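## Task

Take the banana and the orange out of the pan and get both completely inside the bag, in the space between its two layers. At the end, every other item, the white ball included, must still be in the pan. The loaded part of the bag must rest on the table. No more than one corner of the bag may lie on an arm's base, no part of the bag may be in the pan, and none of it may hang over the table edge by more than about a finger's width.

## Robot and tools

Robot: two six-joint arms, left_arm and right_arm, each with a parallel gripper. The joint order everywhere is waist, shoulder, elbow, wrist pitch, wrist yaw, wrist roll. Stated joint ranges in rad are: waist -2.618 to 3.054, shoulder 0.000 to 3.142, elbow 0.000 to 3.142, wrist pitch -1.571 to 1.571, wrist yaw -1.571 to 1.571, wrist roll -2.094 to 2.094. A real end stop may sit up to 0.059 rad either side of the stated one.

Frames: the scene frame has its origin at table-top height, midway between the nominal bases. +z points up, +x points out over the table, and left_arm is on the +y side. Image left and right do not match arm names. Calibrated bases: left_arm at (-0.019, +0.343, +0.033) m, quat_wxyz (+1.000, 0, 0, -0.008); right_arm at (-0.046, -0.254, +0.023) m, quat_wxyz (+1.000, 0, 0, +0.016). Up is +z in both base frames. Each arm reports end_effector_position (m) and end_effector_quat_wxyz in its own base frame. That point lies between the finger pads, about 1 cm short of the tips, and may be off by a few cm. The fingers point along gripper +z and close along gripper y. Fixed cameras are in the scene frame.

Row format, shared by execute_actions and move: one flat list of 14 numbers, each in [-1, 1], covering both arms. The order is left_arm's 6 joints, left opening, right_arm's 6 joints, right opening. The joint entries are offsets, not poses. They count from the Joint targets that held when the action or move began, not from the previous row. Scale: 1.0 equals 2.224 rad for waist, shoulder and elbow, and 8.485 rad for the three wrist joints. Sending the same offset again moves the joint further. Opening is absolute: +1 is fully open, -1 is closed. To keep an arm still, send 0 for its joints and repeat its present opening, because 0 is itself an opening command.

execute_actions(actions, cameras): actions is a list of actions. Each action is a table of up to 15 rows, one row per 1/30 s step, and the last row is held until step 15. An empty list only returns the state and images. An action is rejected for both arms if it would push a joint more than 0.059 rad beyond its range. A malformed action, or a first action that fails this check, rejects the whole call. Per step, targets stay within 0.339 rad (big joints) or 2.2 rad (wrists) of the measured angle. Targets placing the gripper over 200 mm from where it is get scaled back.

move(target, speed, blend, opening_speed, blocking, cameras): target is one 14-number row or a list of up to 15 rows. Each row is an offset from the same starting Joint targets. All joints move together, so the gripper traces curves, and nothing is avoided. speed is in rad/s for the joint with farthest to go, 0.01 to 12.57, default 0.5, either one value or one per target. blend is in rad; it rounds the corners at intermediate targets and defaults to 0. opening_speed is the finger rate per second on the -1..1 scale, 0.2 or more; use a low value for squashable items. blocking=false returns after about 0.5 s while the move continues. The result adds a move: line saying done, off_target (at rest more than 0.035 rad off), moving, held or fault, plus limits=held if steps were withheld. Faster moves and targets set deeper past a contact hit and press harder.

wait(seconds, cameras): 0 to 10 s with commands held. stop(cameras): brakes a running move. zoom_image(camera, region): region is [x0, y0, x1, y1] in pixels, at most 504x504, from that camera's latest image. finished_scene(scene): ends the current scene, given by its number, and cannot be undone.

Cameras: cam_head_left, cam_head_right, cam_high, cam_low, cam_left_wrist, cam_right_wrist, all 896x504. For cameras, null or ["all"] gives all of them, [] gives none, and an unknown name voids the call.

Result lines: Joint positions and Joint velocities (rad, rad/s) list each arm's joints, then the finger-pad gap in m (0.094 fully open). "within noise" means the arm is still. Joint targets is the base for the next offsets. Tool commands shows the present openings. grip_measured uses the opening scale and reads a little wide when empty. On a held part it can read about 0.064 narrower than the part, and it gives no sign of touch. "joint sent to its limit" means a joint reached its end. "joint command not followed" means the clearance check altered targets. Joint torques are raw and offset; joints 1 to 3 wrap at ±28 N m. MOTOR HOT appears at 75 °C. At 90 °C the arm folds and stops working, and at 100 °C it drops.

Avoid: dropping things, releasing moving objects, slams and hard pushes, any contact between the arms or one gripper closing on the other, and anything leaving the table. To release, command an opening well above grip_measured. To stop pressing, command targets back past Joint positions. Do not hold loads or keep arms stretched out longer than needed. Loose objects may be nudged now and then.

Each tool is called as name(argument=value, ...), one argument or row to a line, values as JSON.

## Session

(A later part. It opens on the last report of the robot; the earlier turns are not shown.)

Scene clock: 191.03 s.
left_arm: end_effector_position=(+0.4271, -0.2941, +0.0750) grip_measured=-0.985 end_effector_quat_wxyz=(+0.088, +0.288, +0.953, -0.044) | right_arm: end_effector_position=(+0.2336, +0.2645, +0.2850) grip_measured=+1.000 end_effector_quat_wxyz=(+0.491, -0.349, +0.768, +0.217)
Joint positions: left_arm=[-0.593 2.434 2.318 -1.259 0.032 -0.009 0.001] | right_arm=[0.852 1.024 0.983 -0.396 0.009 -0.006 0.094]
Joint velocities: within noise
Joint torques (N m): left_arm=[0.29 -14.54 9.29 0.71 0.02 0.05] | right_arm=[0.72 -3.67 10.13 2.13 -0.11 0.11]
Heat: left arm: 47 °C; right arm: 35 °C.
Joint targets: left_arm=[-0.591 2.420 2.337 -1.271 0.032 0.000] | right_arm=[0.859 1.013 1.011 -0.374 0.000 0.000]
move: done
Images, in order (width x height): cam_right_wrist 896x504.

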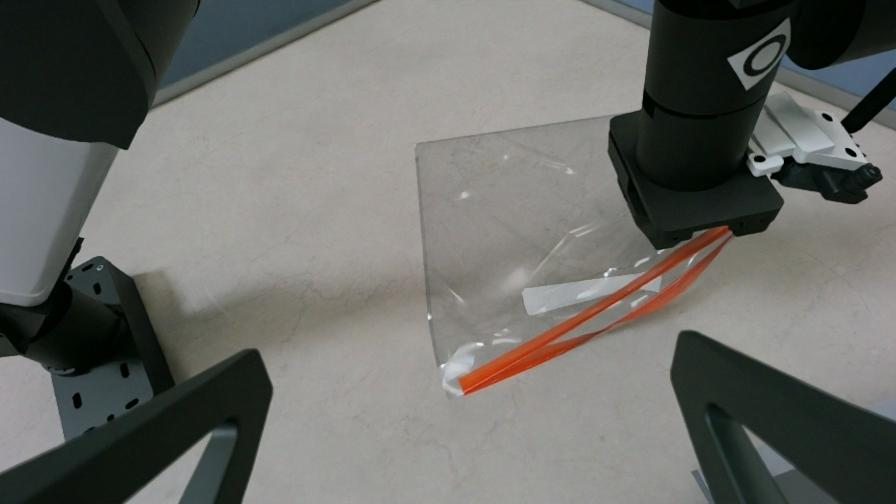

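move(
  target=[0,-0.0886,-0.107,0.0067,0,0,-1,0,0,0,0,0,0,1],
  speed=0.3,
  cameras=["cam_right_wrist","cam_low","cam_left_wrist"],
)

zoom_image(
  camera="cam_low",
  region=[330, 260, 530, 380],
)

zoom_image(
  camera="cam_right_wrist",
  region=[440, 190, 800, 400],
)

Scene clock: 193.30 s.
left_arm: end_effector_position=(+0.4010, -0.2765, +0.0992) grip_measured=-0.985 end_effector_quat_wxyz=(+0.089, +0.288, +0.953, -0.044) | right_arm: end_effector_position=(+0.2336, +0.2645, +0.2852) grip_measured=+1.000 end_effector_quat_wxyz=(+0.492, -0.349, +0.768, +0.217)
Joint positions: left_arm=[-0.593 2.26 2.11 -1.225 0.032 -0.009 0.001] | right_arm=[0.852 1.024 0.983 -0.395 0.009 -0.006 0.094]
Joint velocities: within noise
Joint torques (N m): left_arm=[0.32 -15.13 6.34 1.02 0.03 0.04] | right_arm=[0.72 -3.69 10.13 2.1 -0.1 0.11]
Heat: left arm: 48 °C; right arm: 35 °C.
Joint targets: left_arm=[-0.591 2.223 2.100 -1.214 0.032 0.000] | right_arm=[0.859 1.013 1.011 -0.374 0.000 0.000]
move: off_target (left_arm); left_arm: the shoulder is farthest, 0.037 rad from its target
Images, in order (width x height): cam_low 896x504, cam_left_wrist 896x504, cam_right_wrist 896x504.

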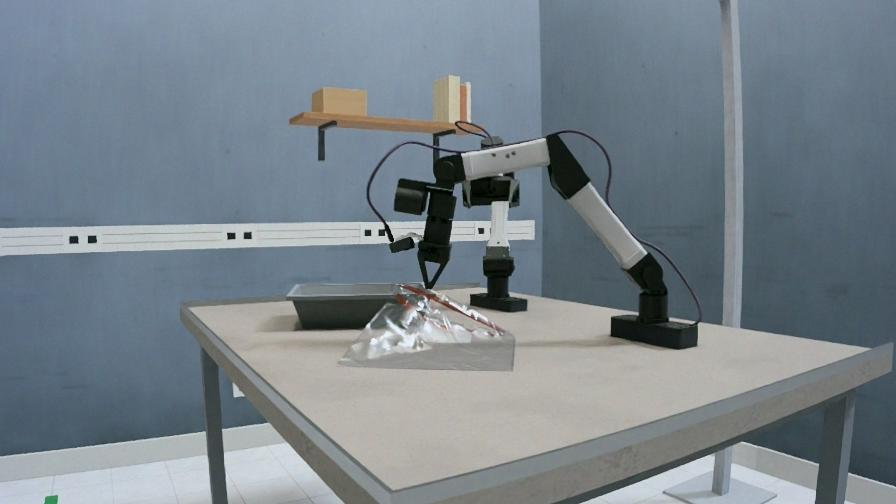

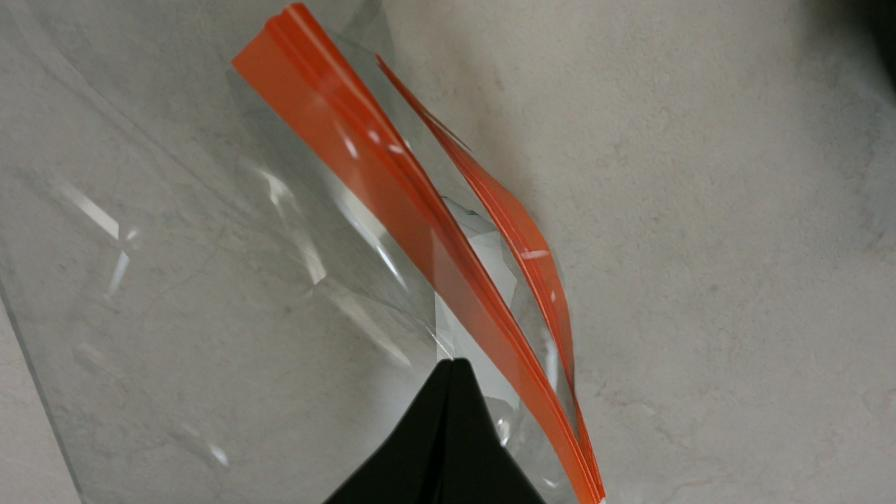

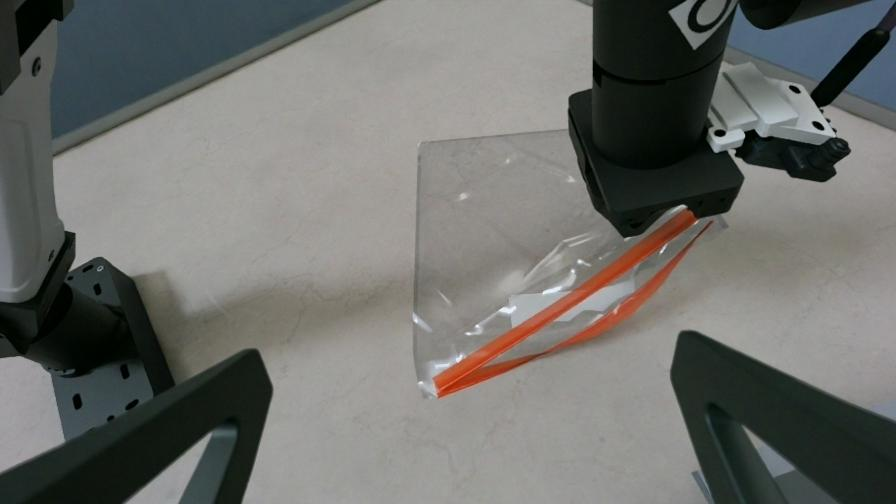

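Scaled by 2.520 from the camera's 896x504 image, which has a finer 1280x720 frame.

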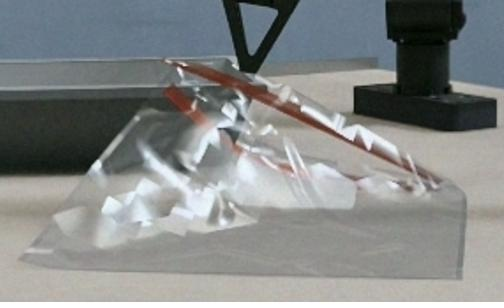

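Scaled by 1.400 from the camera's 896x504 image, which has a finer 1280x720 frame.

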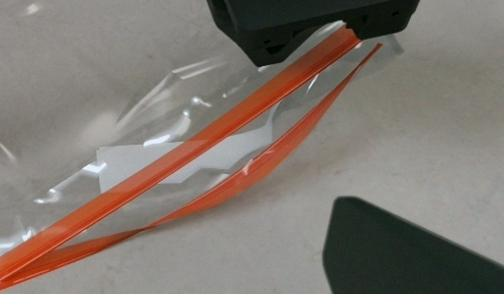

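move(
  target=[0,-0.0534,-0.0908,0.00825,0,0,-1,-0.3638,0.3587,0.3799,-0.1144,0,0,1],
  speed=0.6,
)

Scene clock: 196.47 s.
left_arm: end_effector_position=(+0.3784, -0.2613, +0.0956) grip_measured=-0.985 end_effector_quat_wxyz=(+0.083, +0.288, +0.953, -0.042) | right_arm: end_effector_position=(+0.3859, +0.0181, +0.1986) grip_measured=+1.000 end_effector_quat_wxyz=(+0.127, -0.027, +0.992, +0.000)
Joint positions: left_arm=[-0.593 2.142 1.909 -1.154 0.032 -0.009 0.001] | right_arm=[0.049 1.804 1.829 -1.341 0.005 -0.006 0.094]
Joint velocities: within noise
Joint torques (N m): left_arm=[0.31 -14.39 6.3 0.92 0.03 0.05] | right_arm=[0.1 -7.64 8.91 0.82 -0.07 0.11]
Heat: left arm: 49 °C; right arm: 35 °C.
Joint targets: left_arm=[-0.591 2.104 1.898 -1.144 0.032 0.000] | right_arm=[0.050 1.811 1.856 -1.344 0.000 0.000]
move: off_target (left_arm); left_arm: the shoulder is farthest, 0.038 rad from its target

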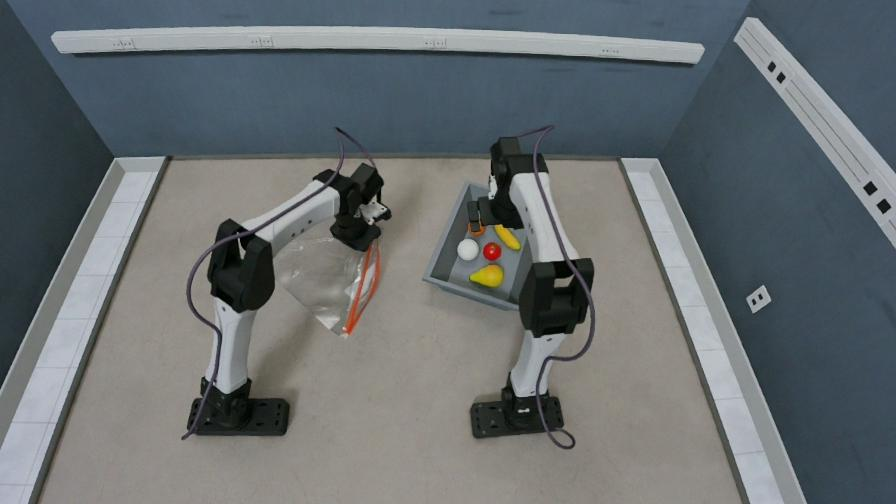

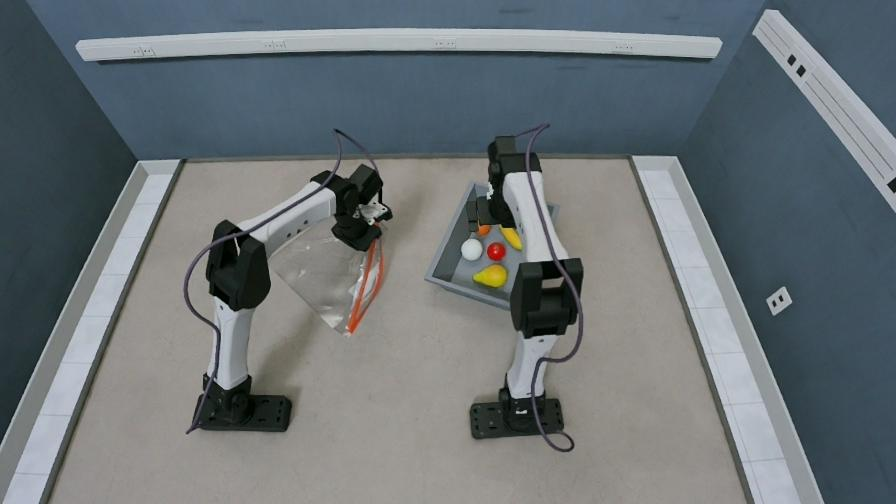

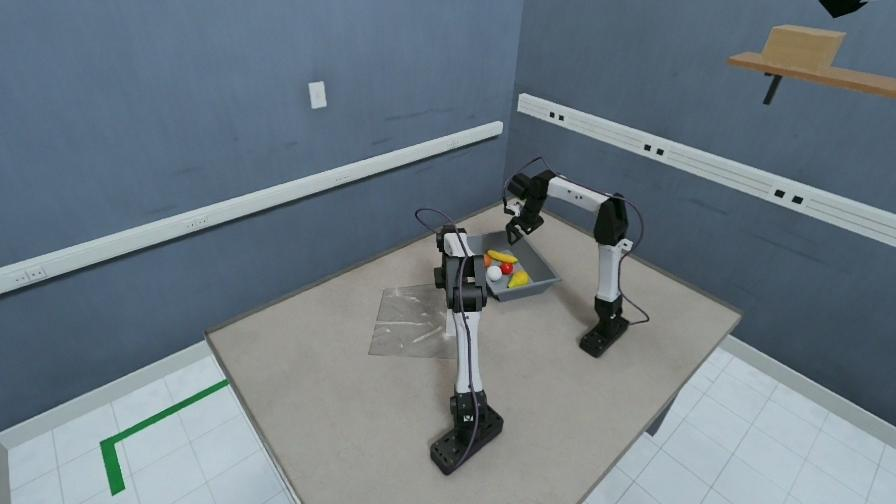

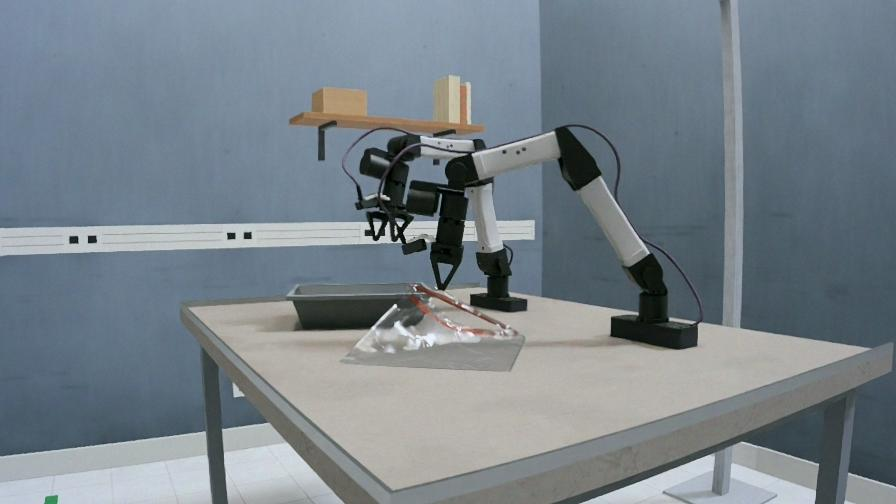

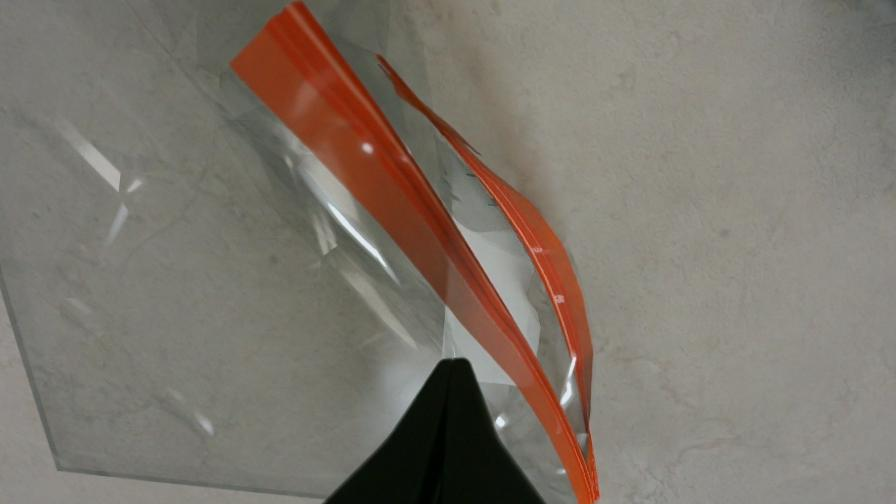

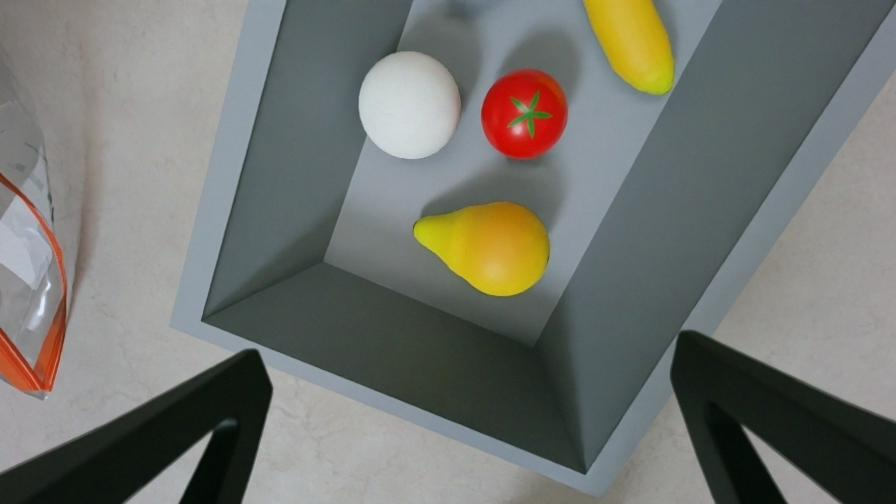

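move(
  target=[0,0,0,0,0,0,-1,-0.009,0.1692,0.2307,-0.0045,0,0,1],
  speed=0.5,
  cameras=["cam_right_wrist"],
)

Scene clock: 198.53 s.
left_arm: end_effector_position=(+0.3784, -0.2613, +0.0955) grip_measured=-0.985 end_effector_quat_wxyz=(+0.083, +0.288, +0.953, -0.042) | right_arm: end_effector_position=(+0.4875, +0.0169, +0.1999) grip_measured=+1.000 end_effector_quat_wxyz=(+0.177, -0.020, +0.984, +0.000)
Joint positions: left_arm=[-0.593 2.142 1.908 -1.153 0.032 -0.009 0.001] | right_arm=[0.036 2.176 2.343 -1.381 0.005 -0.006 0.094]
Joint velocities: within noise
Joint torques (N m): left_arm=[0.32 -14.38 6.3 0.94 0.03 0.05] | right_arm=[-0.64 -10.22 8.73 0.95 -0.07 0.12]
Heat: left arm: 49 °C; right arm: 35 °C.
Joint targets: left_arm=[-0.591 2.104 1.898 -1.144 0.032 0.000] | right_arm=[0.030 2.188 2.369 -1.383 0.000 0.000]
move: off_target (left_arm); left_arm: the shoulder is farthest, 0.038 rad from its target
Images, in order (width x height): cam_right_wrist 896x504.

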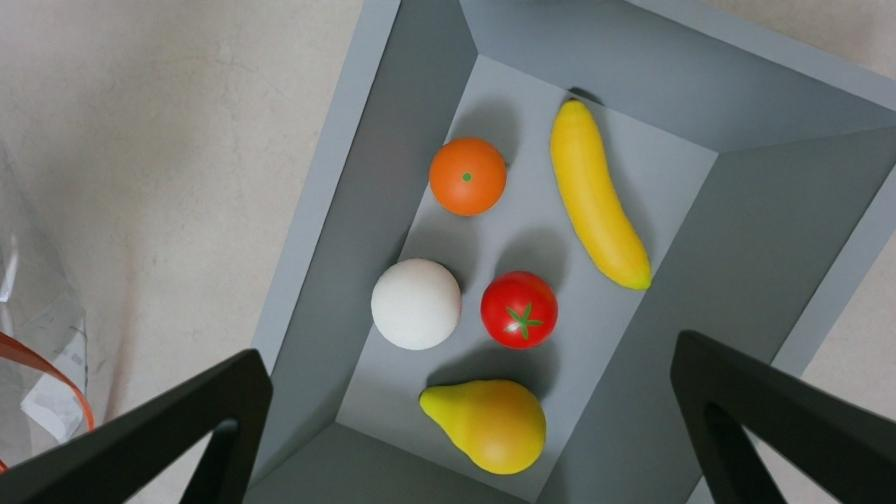

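move(
  target=[0,0,0,0,0,0,-1,-0.0881,0.1026,0.0746,-0.016,0,-0.0742,0.2],
  speed=0.5,
  cameras=["cam_right_wrist"],
)

Scene clock: 202.10 s.
left_arm: end_effector_position=(+0.3785, -0.2614, +0.0955) grip_measured=-0.985 end_effector_quat_wxyz=(+0.083, +0.288, +0.953, -0.042) | right_arm: end_effector_position=(+0.4854, -0.0819, +0.1341) grip_measured=+0.201 end_effector_quat_wxyz=(+0.074, -0.225, +0.971, -0.033)
Joint positions: left_arm=[-0.593 2.142 1.908 -1.153 0.032 -0.009 0.001] | right_arm=[-0.165 2.403 2.51 -1.515 0.005 -0.621 0.056]
Joint velocities: within noise
Joint torques (N m): left_arm=[0.35 -14.37 6.35 0.94 0.03 0.04] | right_arm=[-0.16 -11.43 8.47 0.59 -0.1 -0.05]
Heat: left arm: 50 °C; right arm: 35 °C.
Joint targets: left_arm=[-0.591 2.104 1.898 -1.144 0.032 0.000] | right_arm=[-0.167 2.416 2.535 -1.518 0.000 -0.630]
move: off_target (left_arm); left_arm: the shoulder is farthest, 0.038 rad from its target
Images, in order (width x height): cam_right_wrist 896x504.

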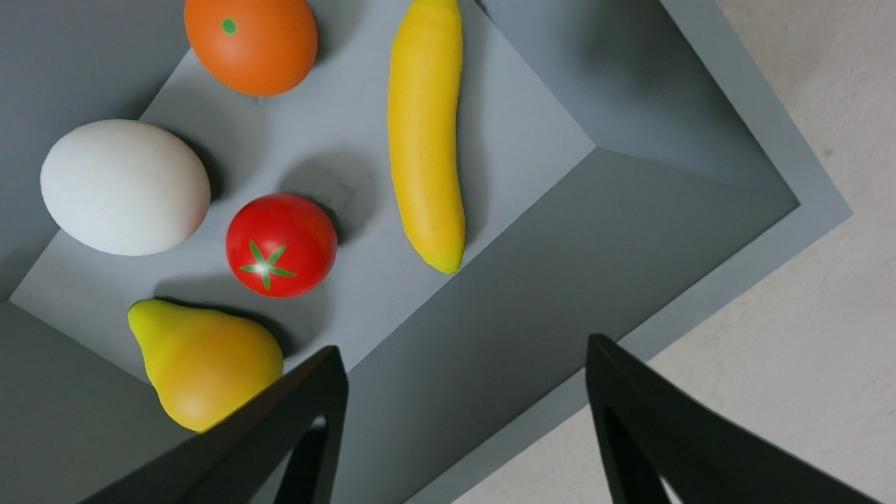

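move(
  target=[
    [0,0,0,0,0,0,-1,0,-0.0405,-0.1742,0.035,0,0,0.0],
    [0,0,0,0,0,0,-1,0,-0.0366,-0.268,0.0605,0,0,0.0],
  ],
  speed=0.35,
  blend=0.05,
  cameras=["cam_right_wrist"],
)

Scene clock: 205.37 s.
left_arm: end_effector_position=(+0.3785, -0.2614, +0.0955) grip_measured=-0.985 end_effector_quat_wxyz=(+0.083, +0.288, +0.953, -0.042) | right_arm: end_effector_position=(+0.4787, -0.0808, -0.0012) grip_measured=+0.001 end_effector_quat_wxyz=(+0.049, -0.226, +0.973, -0.023)
Joint positions: left_arm=[-0.593 2.142 1.908 -1.153 0.032 -0.009 0.001] | right_arm=[-0.165 2.386 1.94 -1.018 0.005 -0.623 0.047]
Joint velocities: within noise
Joint torques (N m): left_arm=[0.32 -14.38 6.37 0.93 0.03 0.04] | right_arm=[-0.09 -17.03 6.09 0.63 -0.1 -0.02]
Heat: left arm: 50 °C; right arm: 35 °C.
Joint targets: left_arm=[-0.591 2.104 1.898 -1.144 0.032 0.000] | right_arm=[-0.167 2.334 1.939 -1.005 0.000 -0.630]
move: off_target (left_arm, right_arm); left_arm: the shoulder is farthest, 0.038 rad from its target; right_arm: the shoulder is farthest, 0.051 rad from its target
Images, in order (width x height): cam_right_wrist 896x504.

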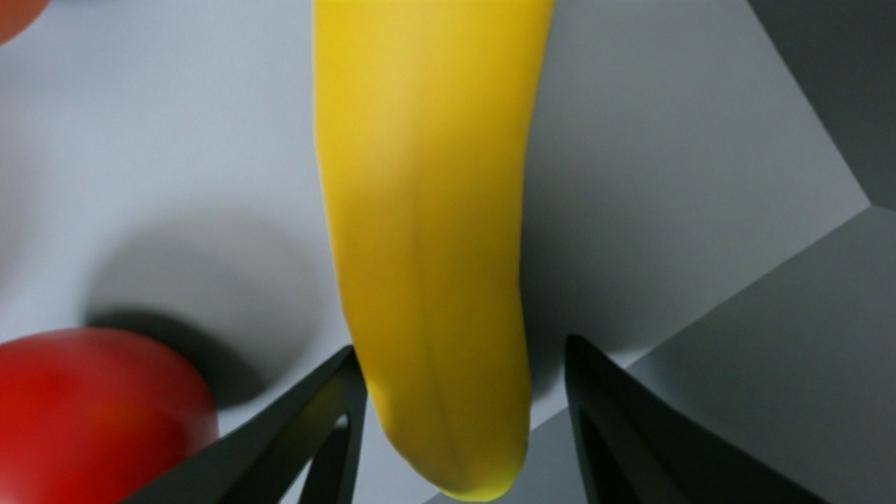

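move(
  target=[
    [0,0,0,0,0,0,-1,0,-0.002,0.022,-0.005,0,0,0.0],
    [0,0,0,0,0,0,-1,0,-0.002,0.022,-0.005,0,0,-0.75],
  ],
  speed=0.2,
  opening_speed=0.3,
  cameras=["cam_right_wrist"],
)

Scene clock: 209.37 s.
left_arm: end_effector_position=(+0.3785, -0.2614, +0.0955) grip_measured=-0.985 end_effector_quat_wxyz=(+0.083, +0.288, +0.953, -0.042) | right_arm: end_effector_position=(+0.4792, -0.0808, +0.0044) grip_measured=-0.488 end_effector_quat_wxyz=(+0.048, -0.226, +0.973, -0.022)
Joint positions: left_arm=[-0.593 2.142 1.908 -1.153 0.032 -0.009 0.001] | right_arm=[-0.165 2.386 1.963 -1.043 0.005 -0.623 0.024]
Joint velocities: within noise
Joint torques (N m): left_arm=[0.35 -14.39 6.31 0.92 0.02 0.04] | right_arm=[-0.1 -17.44 8.58 0.44 -0.1 -0.02]
Heat: left arm: 50 °C; right arm: 36 °C.
Joint targets: left_arm=[-0.591 2.104 1.898 -1.144 0.032 0.000] | right_arm=[-0.167 2.330 1.988 -1.047 0.000 -0.630]
move: off_target (left_arm, right_arm); target 2's new numbers were sent with right_arm's shoulder 0.056 rad from that target; left_arm: the shoulder is farthest, 0.038 rad from its target; right_arm: the shoulder is farthest, 0.056 rad from its target
Images, in order (width x height): cam_right_wrist 896x504.

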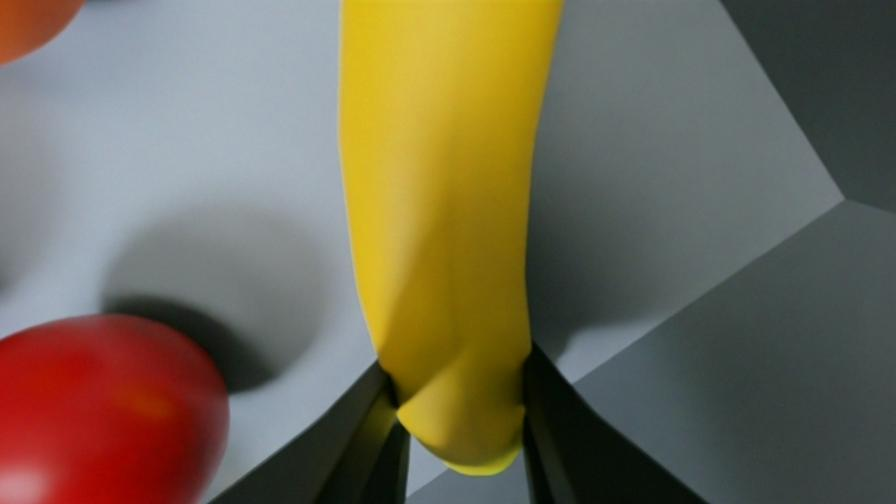

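move(
  target=[
    [0,0,0,0,0,0,-1,0,0,0,0,0,0,-0.1],
    [0,0,0,0,0,0,-1,0.0085,0.0585,0.054,-0.0067,0,0,-0.1],
  ],
  speed=0.2,
  opening_speed=0.5,
  cameras=["cam_right_wrist"],
)

Scene clock: 212.67 s.
left_arm: end_effector_position=(+0.3785, -0.2614, +0.0955) grip_measured=-0.985 end_effector_quat_wxyz=(+0.083, +0.288, +0.953, -0.042) | right_arm: end_effector_position=(+0.4928, -0.0770, +0.0052) grip_measured=-0.101 end_effector_quat_wxyz=(+0.047, -0.232, +0.971, -0.022)
Joint positions: left_arm=[-0.593 2.142 1.908 -1.153 0.032 -0.009 0.001] | right_arm=[-0.153 2.45 2.082 -1.1 0.005 -0.623 0.042]
Joint velocities: within noise
Joint torques (N m): left_arm=[0.31 -14.41 6.35 0.93 0.03 0.05] | right_arm=[0.5 -12.04 8.76 0.46 -0.1 -0.02]
Heat: left arm: 51 °C; right arm: 37 °C.
Joint targets: left_arm=[-0.591 2.104 1.898 -1.144 0.032 0.000] | right_arm=[-0.147 2.460 2.108 -1.104 0.000 -0.630]
move: off_target (left_arm); left_arm: the shoulder is farthest, 0.038 rad from its target
Images, in order (width x height): cam_right_wrist 896x504.

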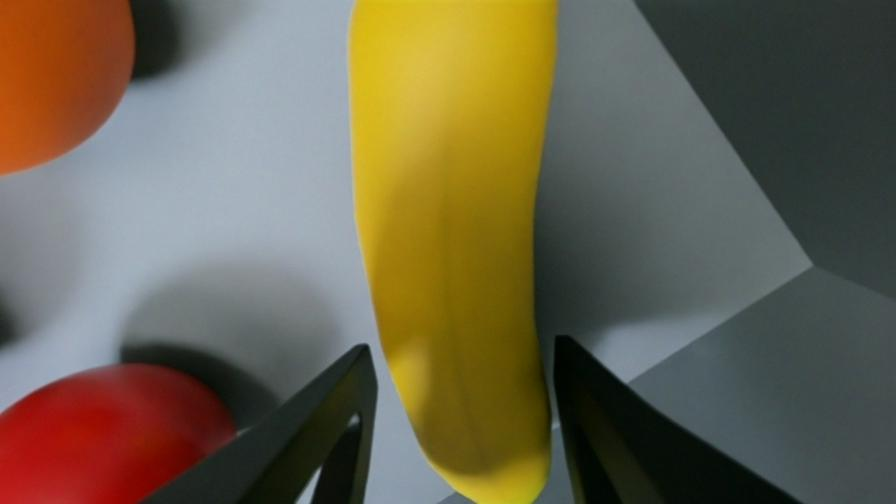

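move(
  target=[0,0,0,0,0,0,-1,0,0,0,0,0,0,-0.75],
  opening_speed=0.3,
  cameras=["cam_right_wrist"],
)

Scene clock: 215.20 s.
left_arm: end_effector_position=(+0.3785, -0.2614, +0.0955) grip_measured=-0.985 end_effector_quat_wxyz=(+0.083, +0.288, +0.953, -0.042) | right_arm: end_effector_position=(+0.4925, -0.0769, +0.0052) grip_measured=-0.473 end_effector_quat_wxyz=(+0.046, -0.232, +0.971, -0.022)
Joint positions: left_arm=[-0.593 2.142 1.908 -1.153 0.032 -0.009 0.001] | right_arm=[-0.153 2.45 2.082 -1.101 0.005 -0.623 0.025]
Joint velocities: within noise
Joint torques (N m): left_arm=[0.32 -14.37 6.35 0.92 0.03 0.04] | right_arm=[0.58 -12.03 8.75 0.44 -0.1 -0.03]
Heat: left arm: 51 °C; right arm: 38 °C.
Joint targets: left_arm=[-0.591 2.104 1.898 -1.144 0.032 0.000] | right_arm=[-0.147 2.460 2.108 -1.104 0.000 -0.629]
move: off_target (left_arm); left_arm: the shoulder is farthest, 0.038 rad from its target
Images, in order (width x height): cam_right_wrist 896x504.

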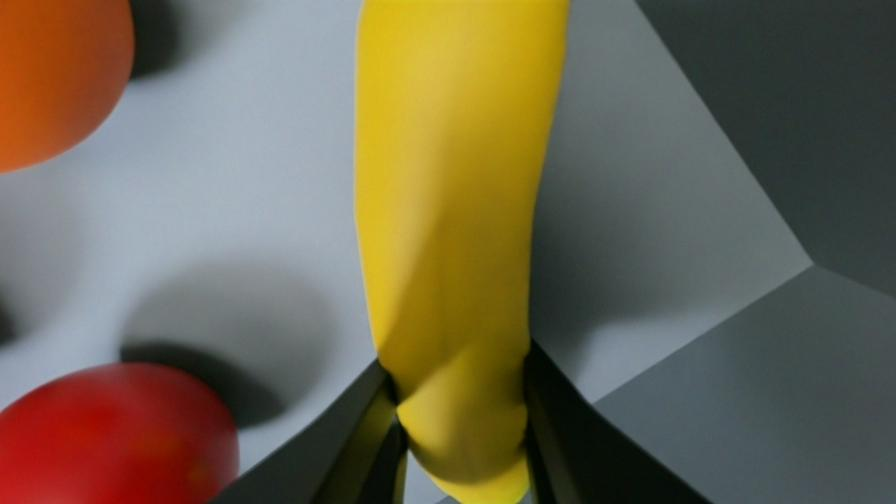

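move(
  target=[
    [0,0,0,0,0,0,-1,0,0,0.09,-0.0236,0,0,-0.75],
    [0,0,0,0,0,0,-1,0,-0.0955,0.0908,-0.0363,0,0,-0.75],
  ],
  speed=0.3,
  blend=0.03,
)

Scene clock: 217.60 s.
left_arm: end_effector_position=(+0.3785, -0.2614, +0.0955) grip_measured=-0.985 end_effector_quat_wxyz=(+0.083, +0.288, +0.953, -0.042) | right_arm: end_effector_position=(+0.4729, -0.0739, +0.1299) grip_measured=-0.474 end_effector_quat_wxyz=(+0.075, -0.232, +0.969, -0.033)
Joint positions: left_arm=[-0.593 2.142 1.908 -1.153 0.032 -0.009 0.001] | right_arm=[-0.153 2.289 2.291 -1.409 0.005 -0.623 0.025]
Joint velocities: within noise
Joint torques (N m): left_arm=[0.31 -14.38 6.34 0.93 0.02 0.04] | right_arm=[0.58 -15.64 7.8 0.62 -0.1 -0.03]
Heat: left arm: 51 °C; right arm: 40 °C.
Joint targets: left_arm=[-0.591 2.104 1.898 -1.144 0.032 0.000] | right_arm=[-0.147 2.248 2.310 -1.412 0.000 -0.629]
move: off_target (left_arm, right_arm); left_arm: the shoulder is farthest, 0.038 rad from its target; right_arm: the shoulder is farthest, 0.042 rad from its target

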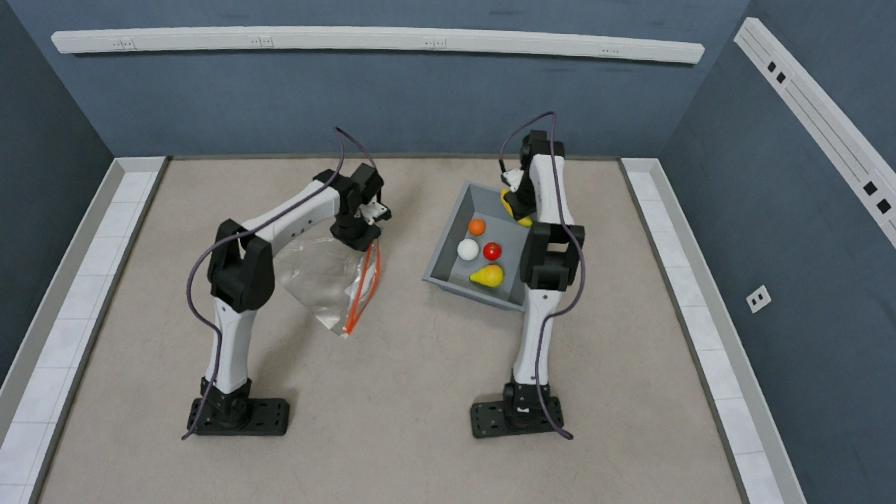

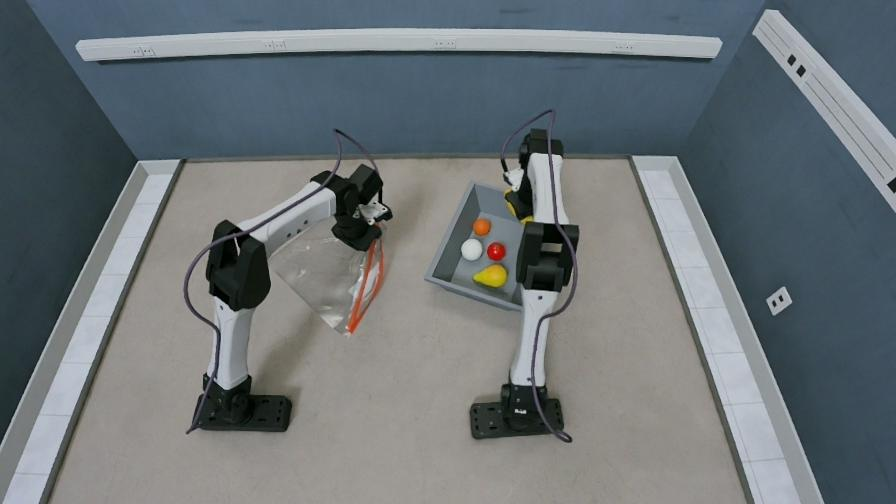

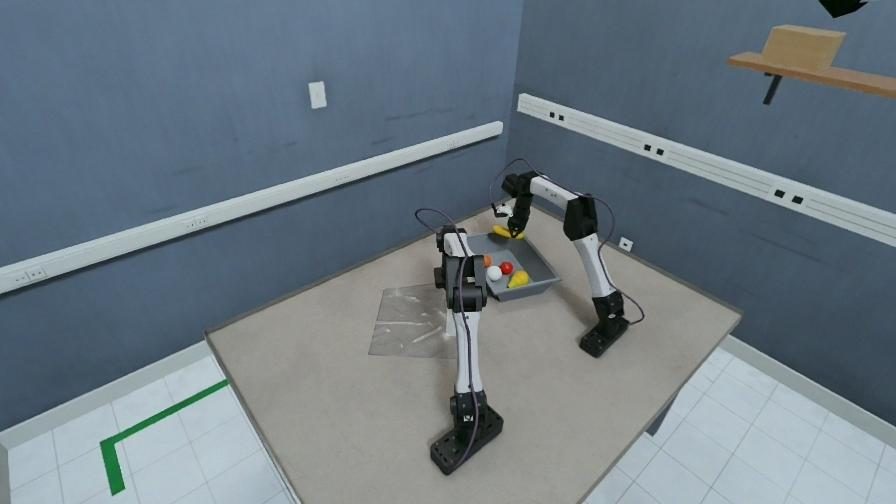

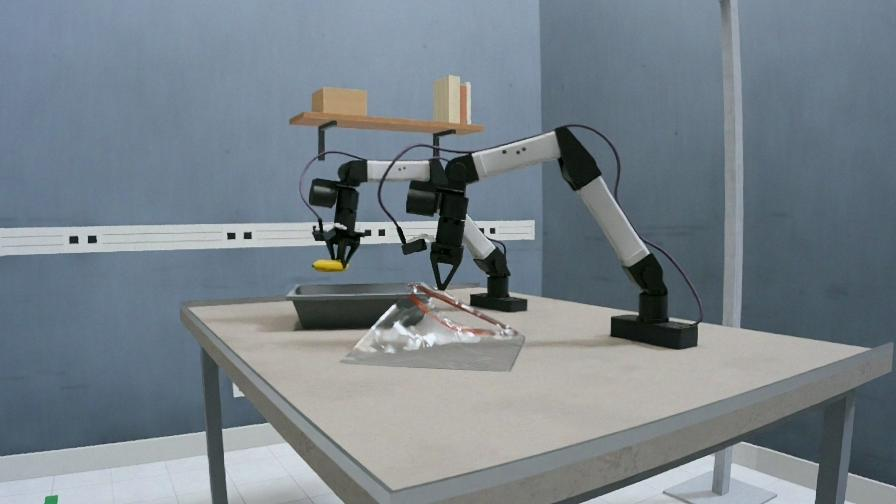

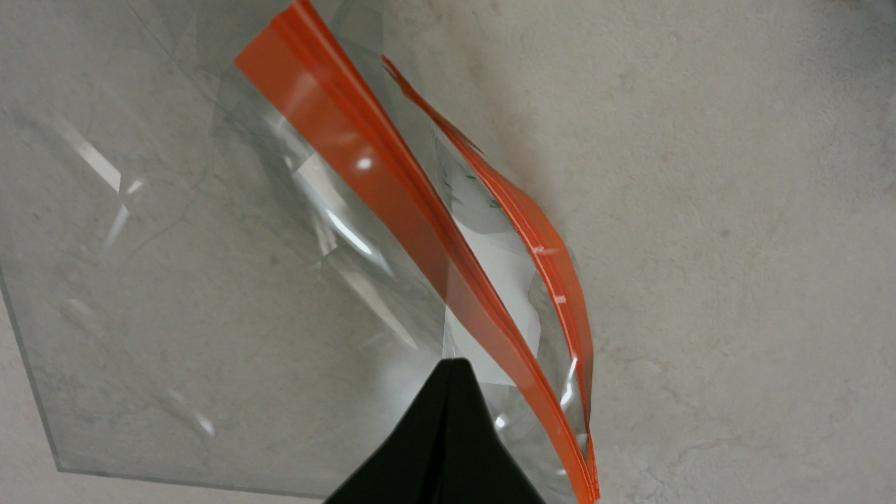

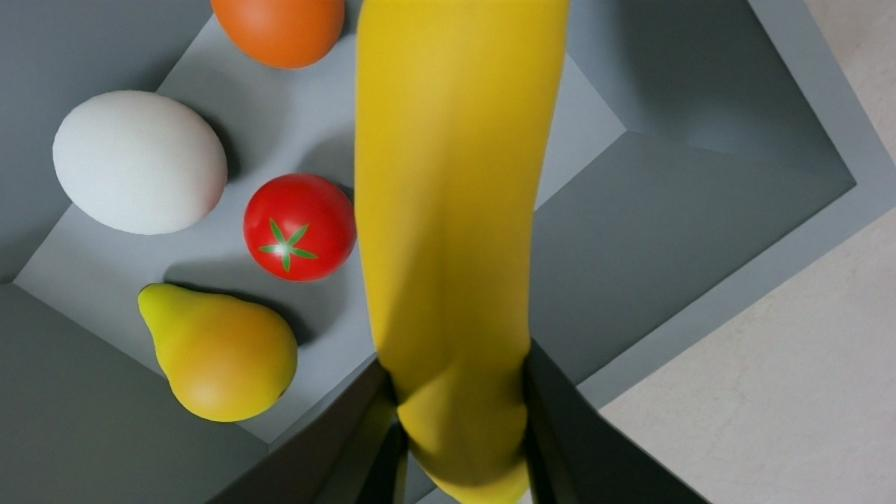

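move(
  target=[
    [0,0,0,0,0,0,-1,0,-0.3028,-0.3817,0.0207,0,0,-0.75],
    [0,0,0,0,0,0,-1,0.3615,-0.3028,-0.3817,0.0207,0,0.0365,-0.75],
  ],
  speed=0.5,
  blend=0.2,
)

Scene clock: 223.23 s.
left_arm: end_effector_position=(+0.3785, -0.2614, +0.0955) grip_measured=-0.985 end_effector_quat_wxyz=(+0.083, +0.288, +0.953, -0.042) | right_arm: end_effector_position=(+0.2580, +0.1969, +0.1591) grip_measured=-0.474 end_effector_quat_wxyz=(+0.087, -0.469, +0.879, +0.013)
Joint positions: left_arm=[-0.593 2.142 1.908 -1.153 0.032 -0.009 0.001] | right_arm=[0.654 1.61 1.464 -1.249 0.003 -0.328 0.025]
Joint velocities: within noise
Joint torques (N m): left_arm=[0.31 -14.42 6.35 0.92 0.03 0.05] | right_arm=[0.25 -9.74 6.11 0.76 -0.07 0.14]
Heat: left arm: 52 °C; right arm: 41 °C.
Joint targets: left_arm=[-0.591 2.104 1.898 -1.144 0.032 0.000] | right_arm=[0.656 1.574 1.461 -1.237 0.000 -0.320]
move: off_target (left_arm); left_arm: the shoulder is farthest, 0.038 rad from its target

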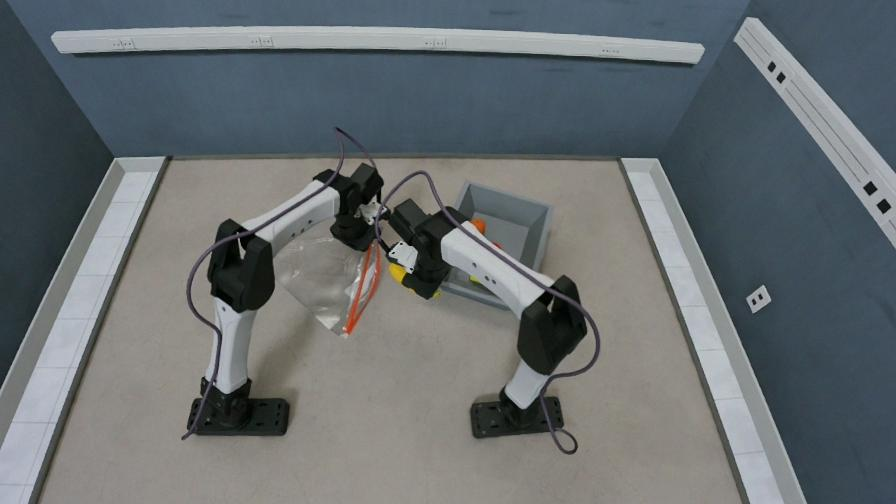

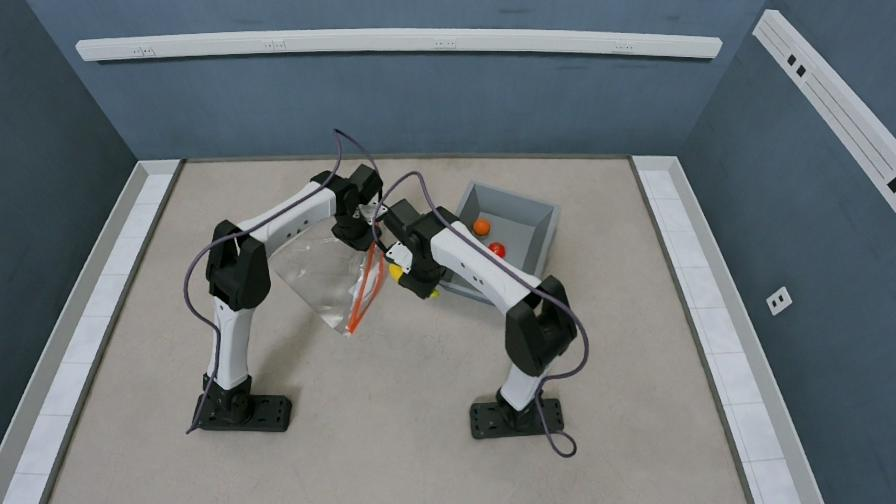

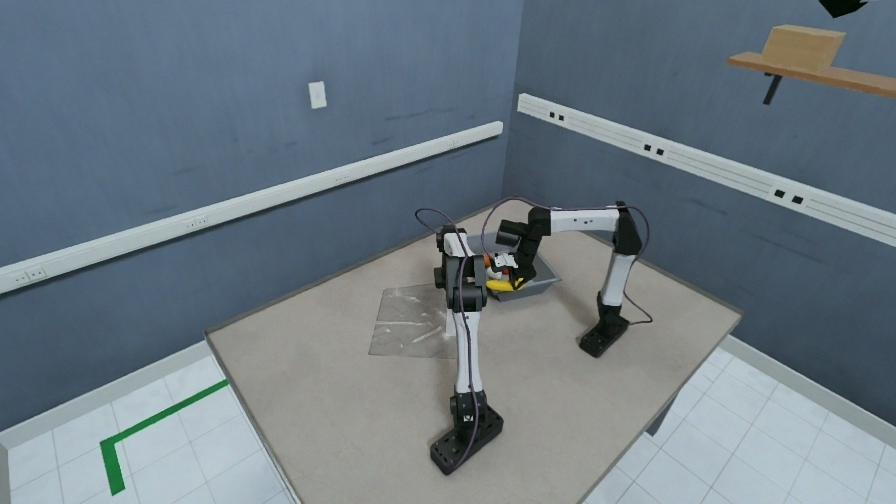

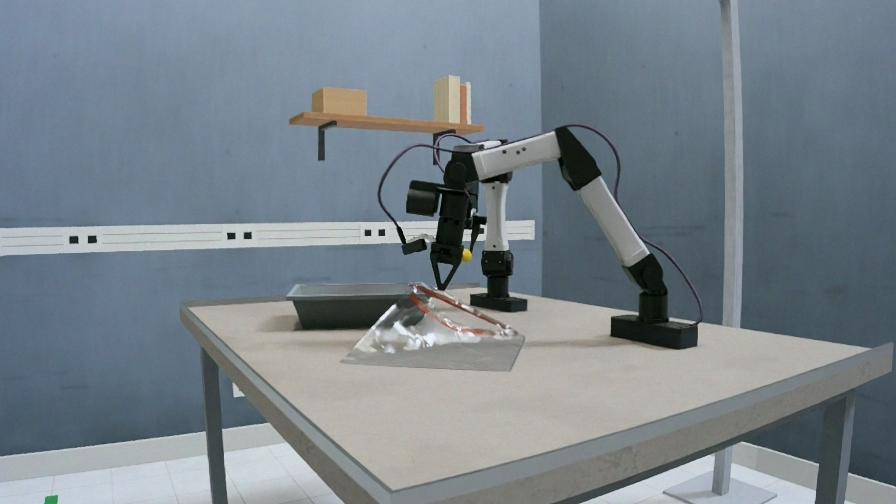

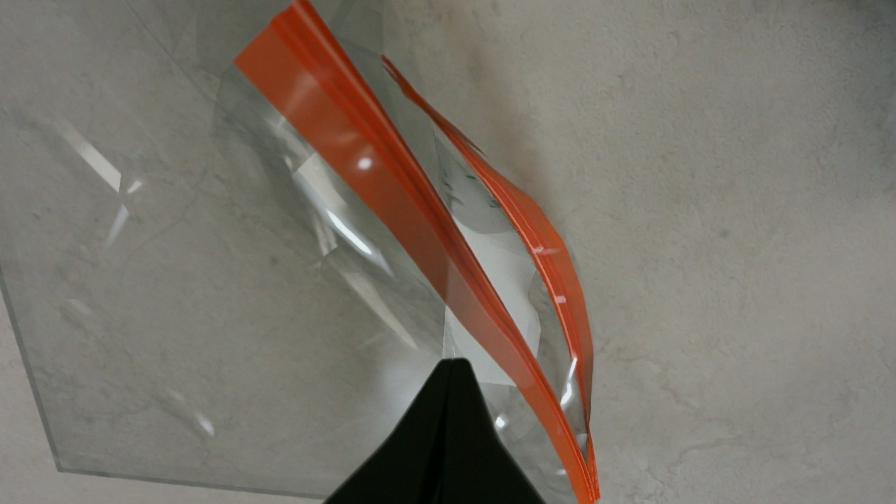

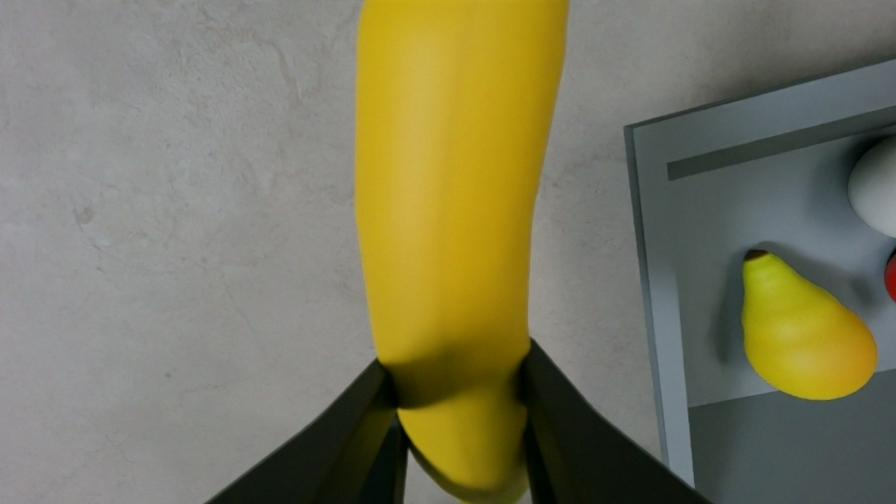

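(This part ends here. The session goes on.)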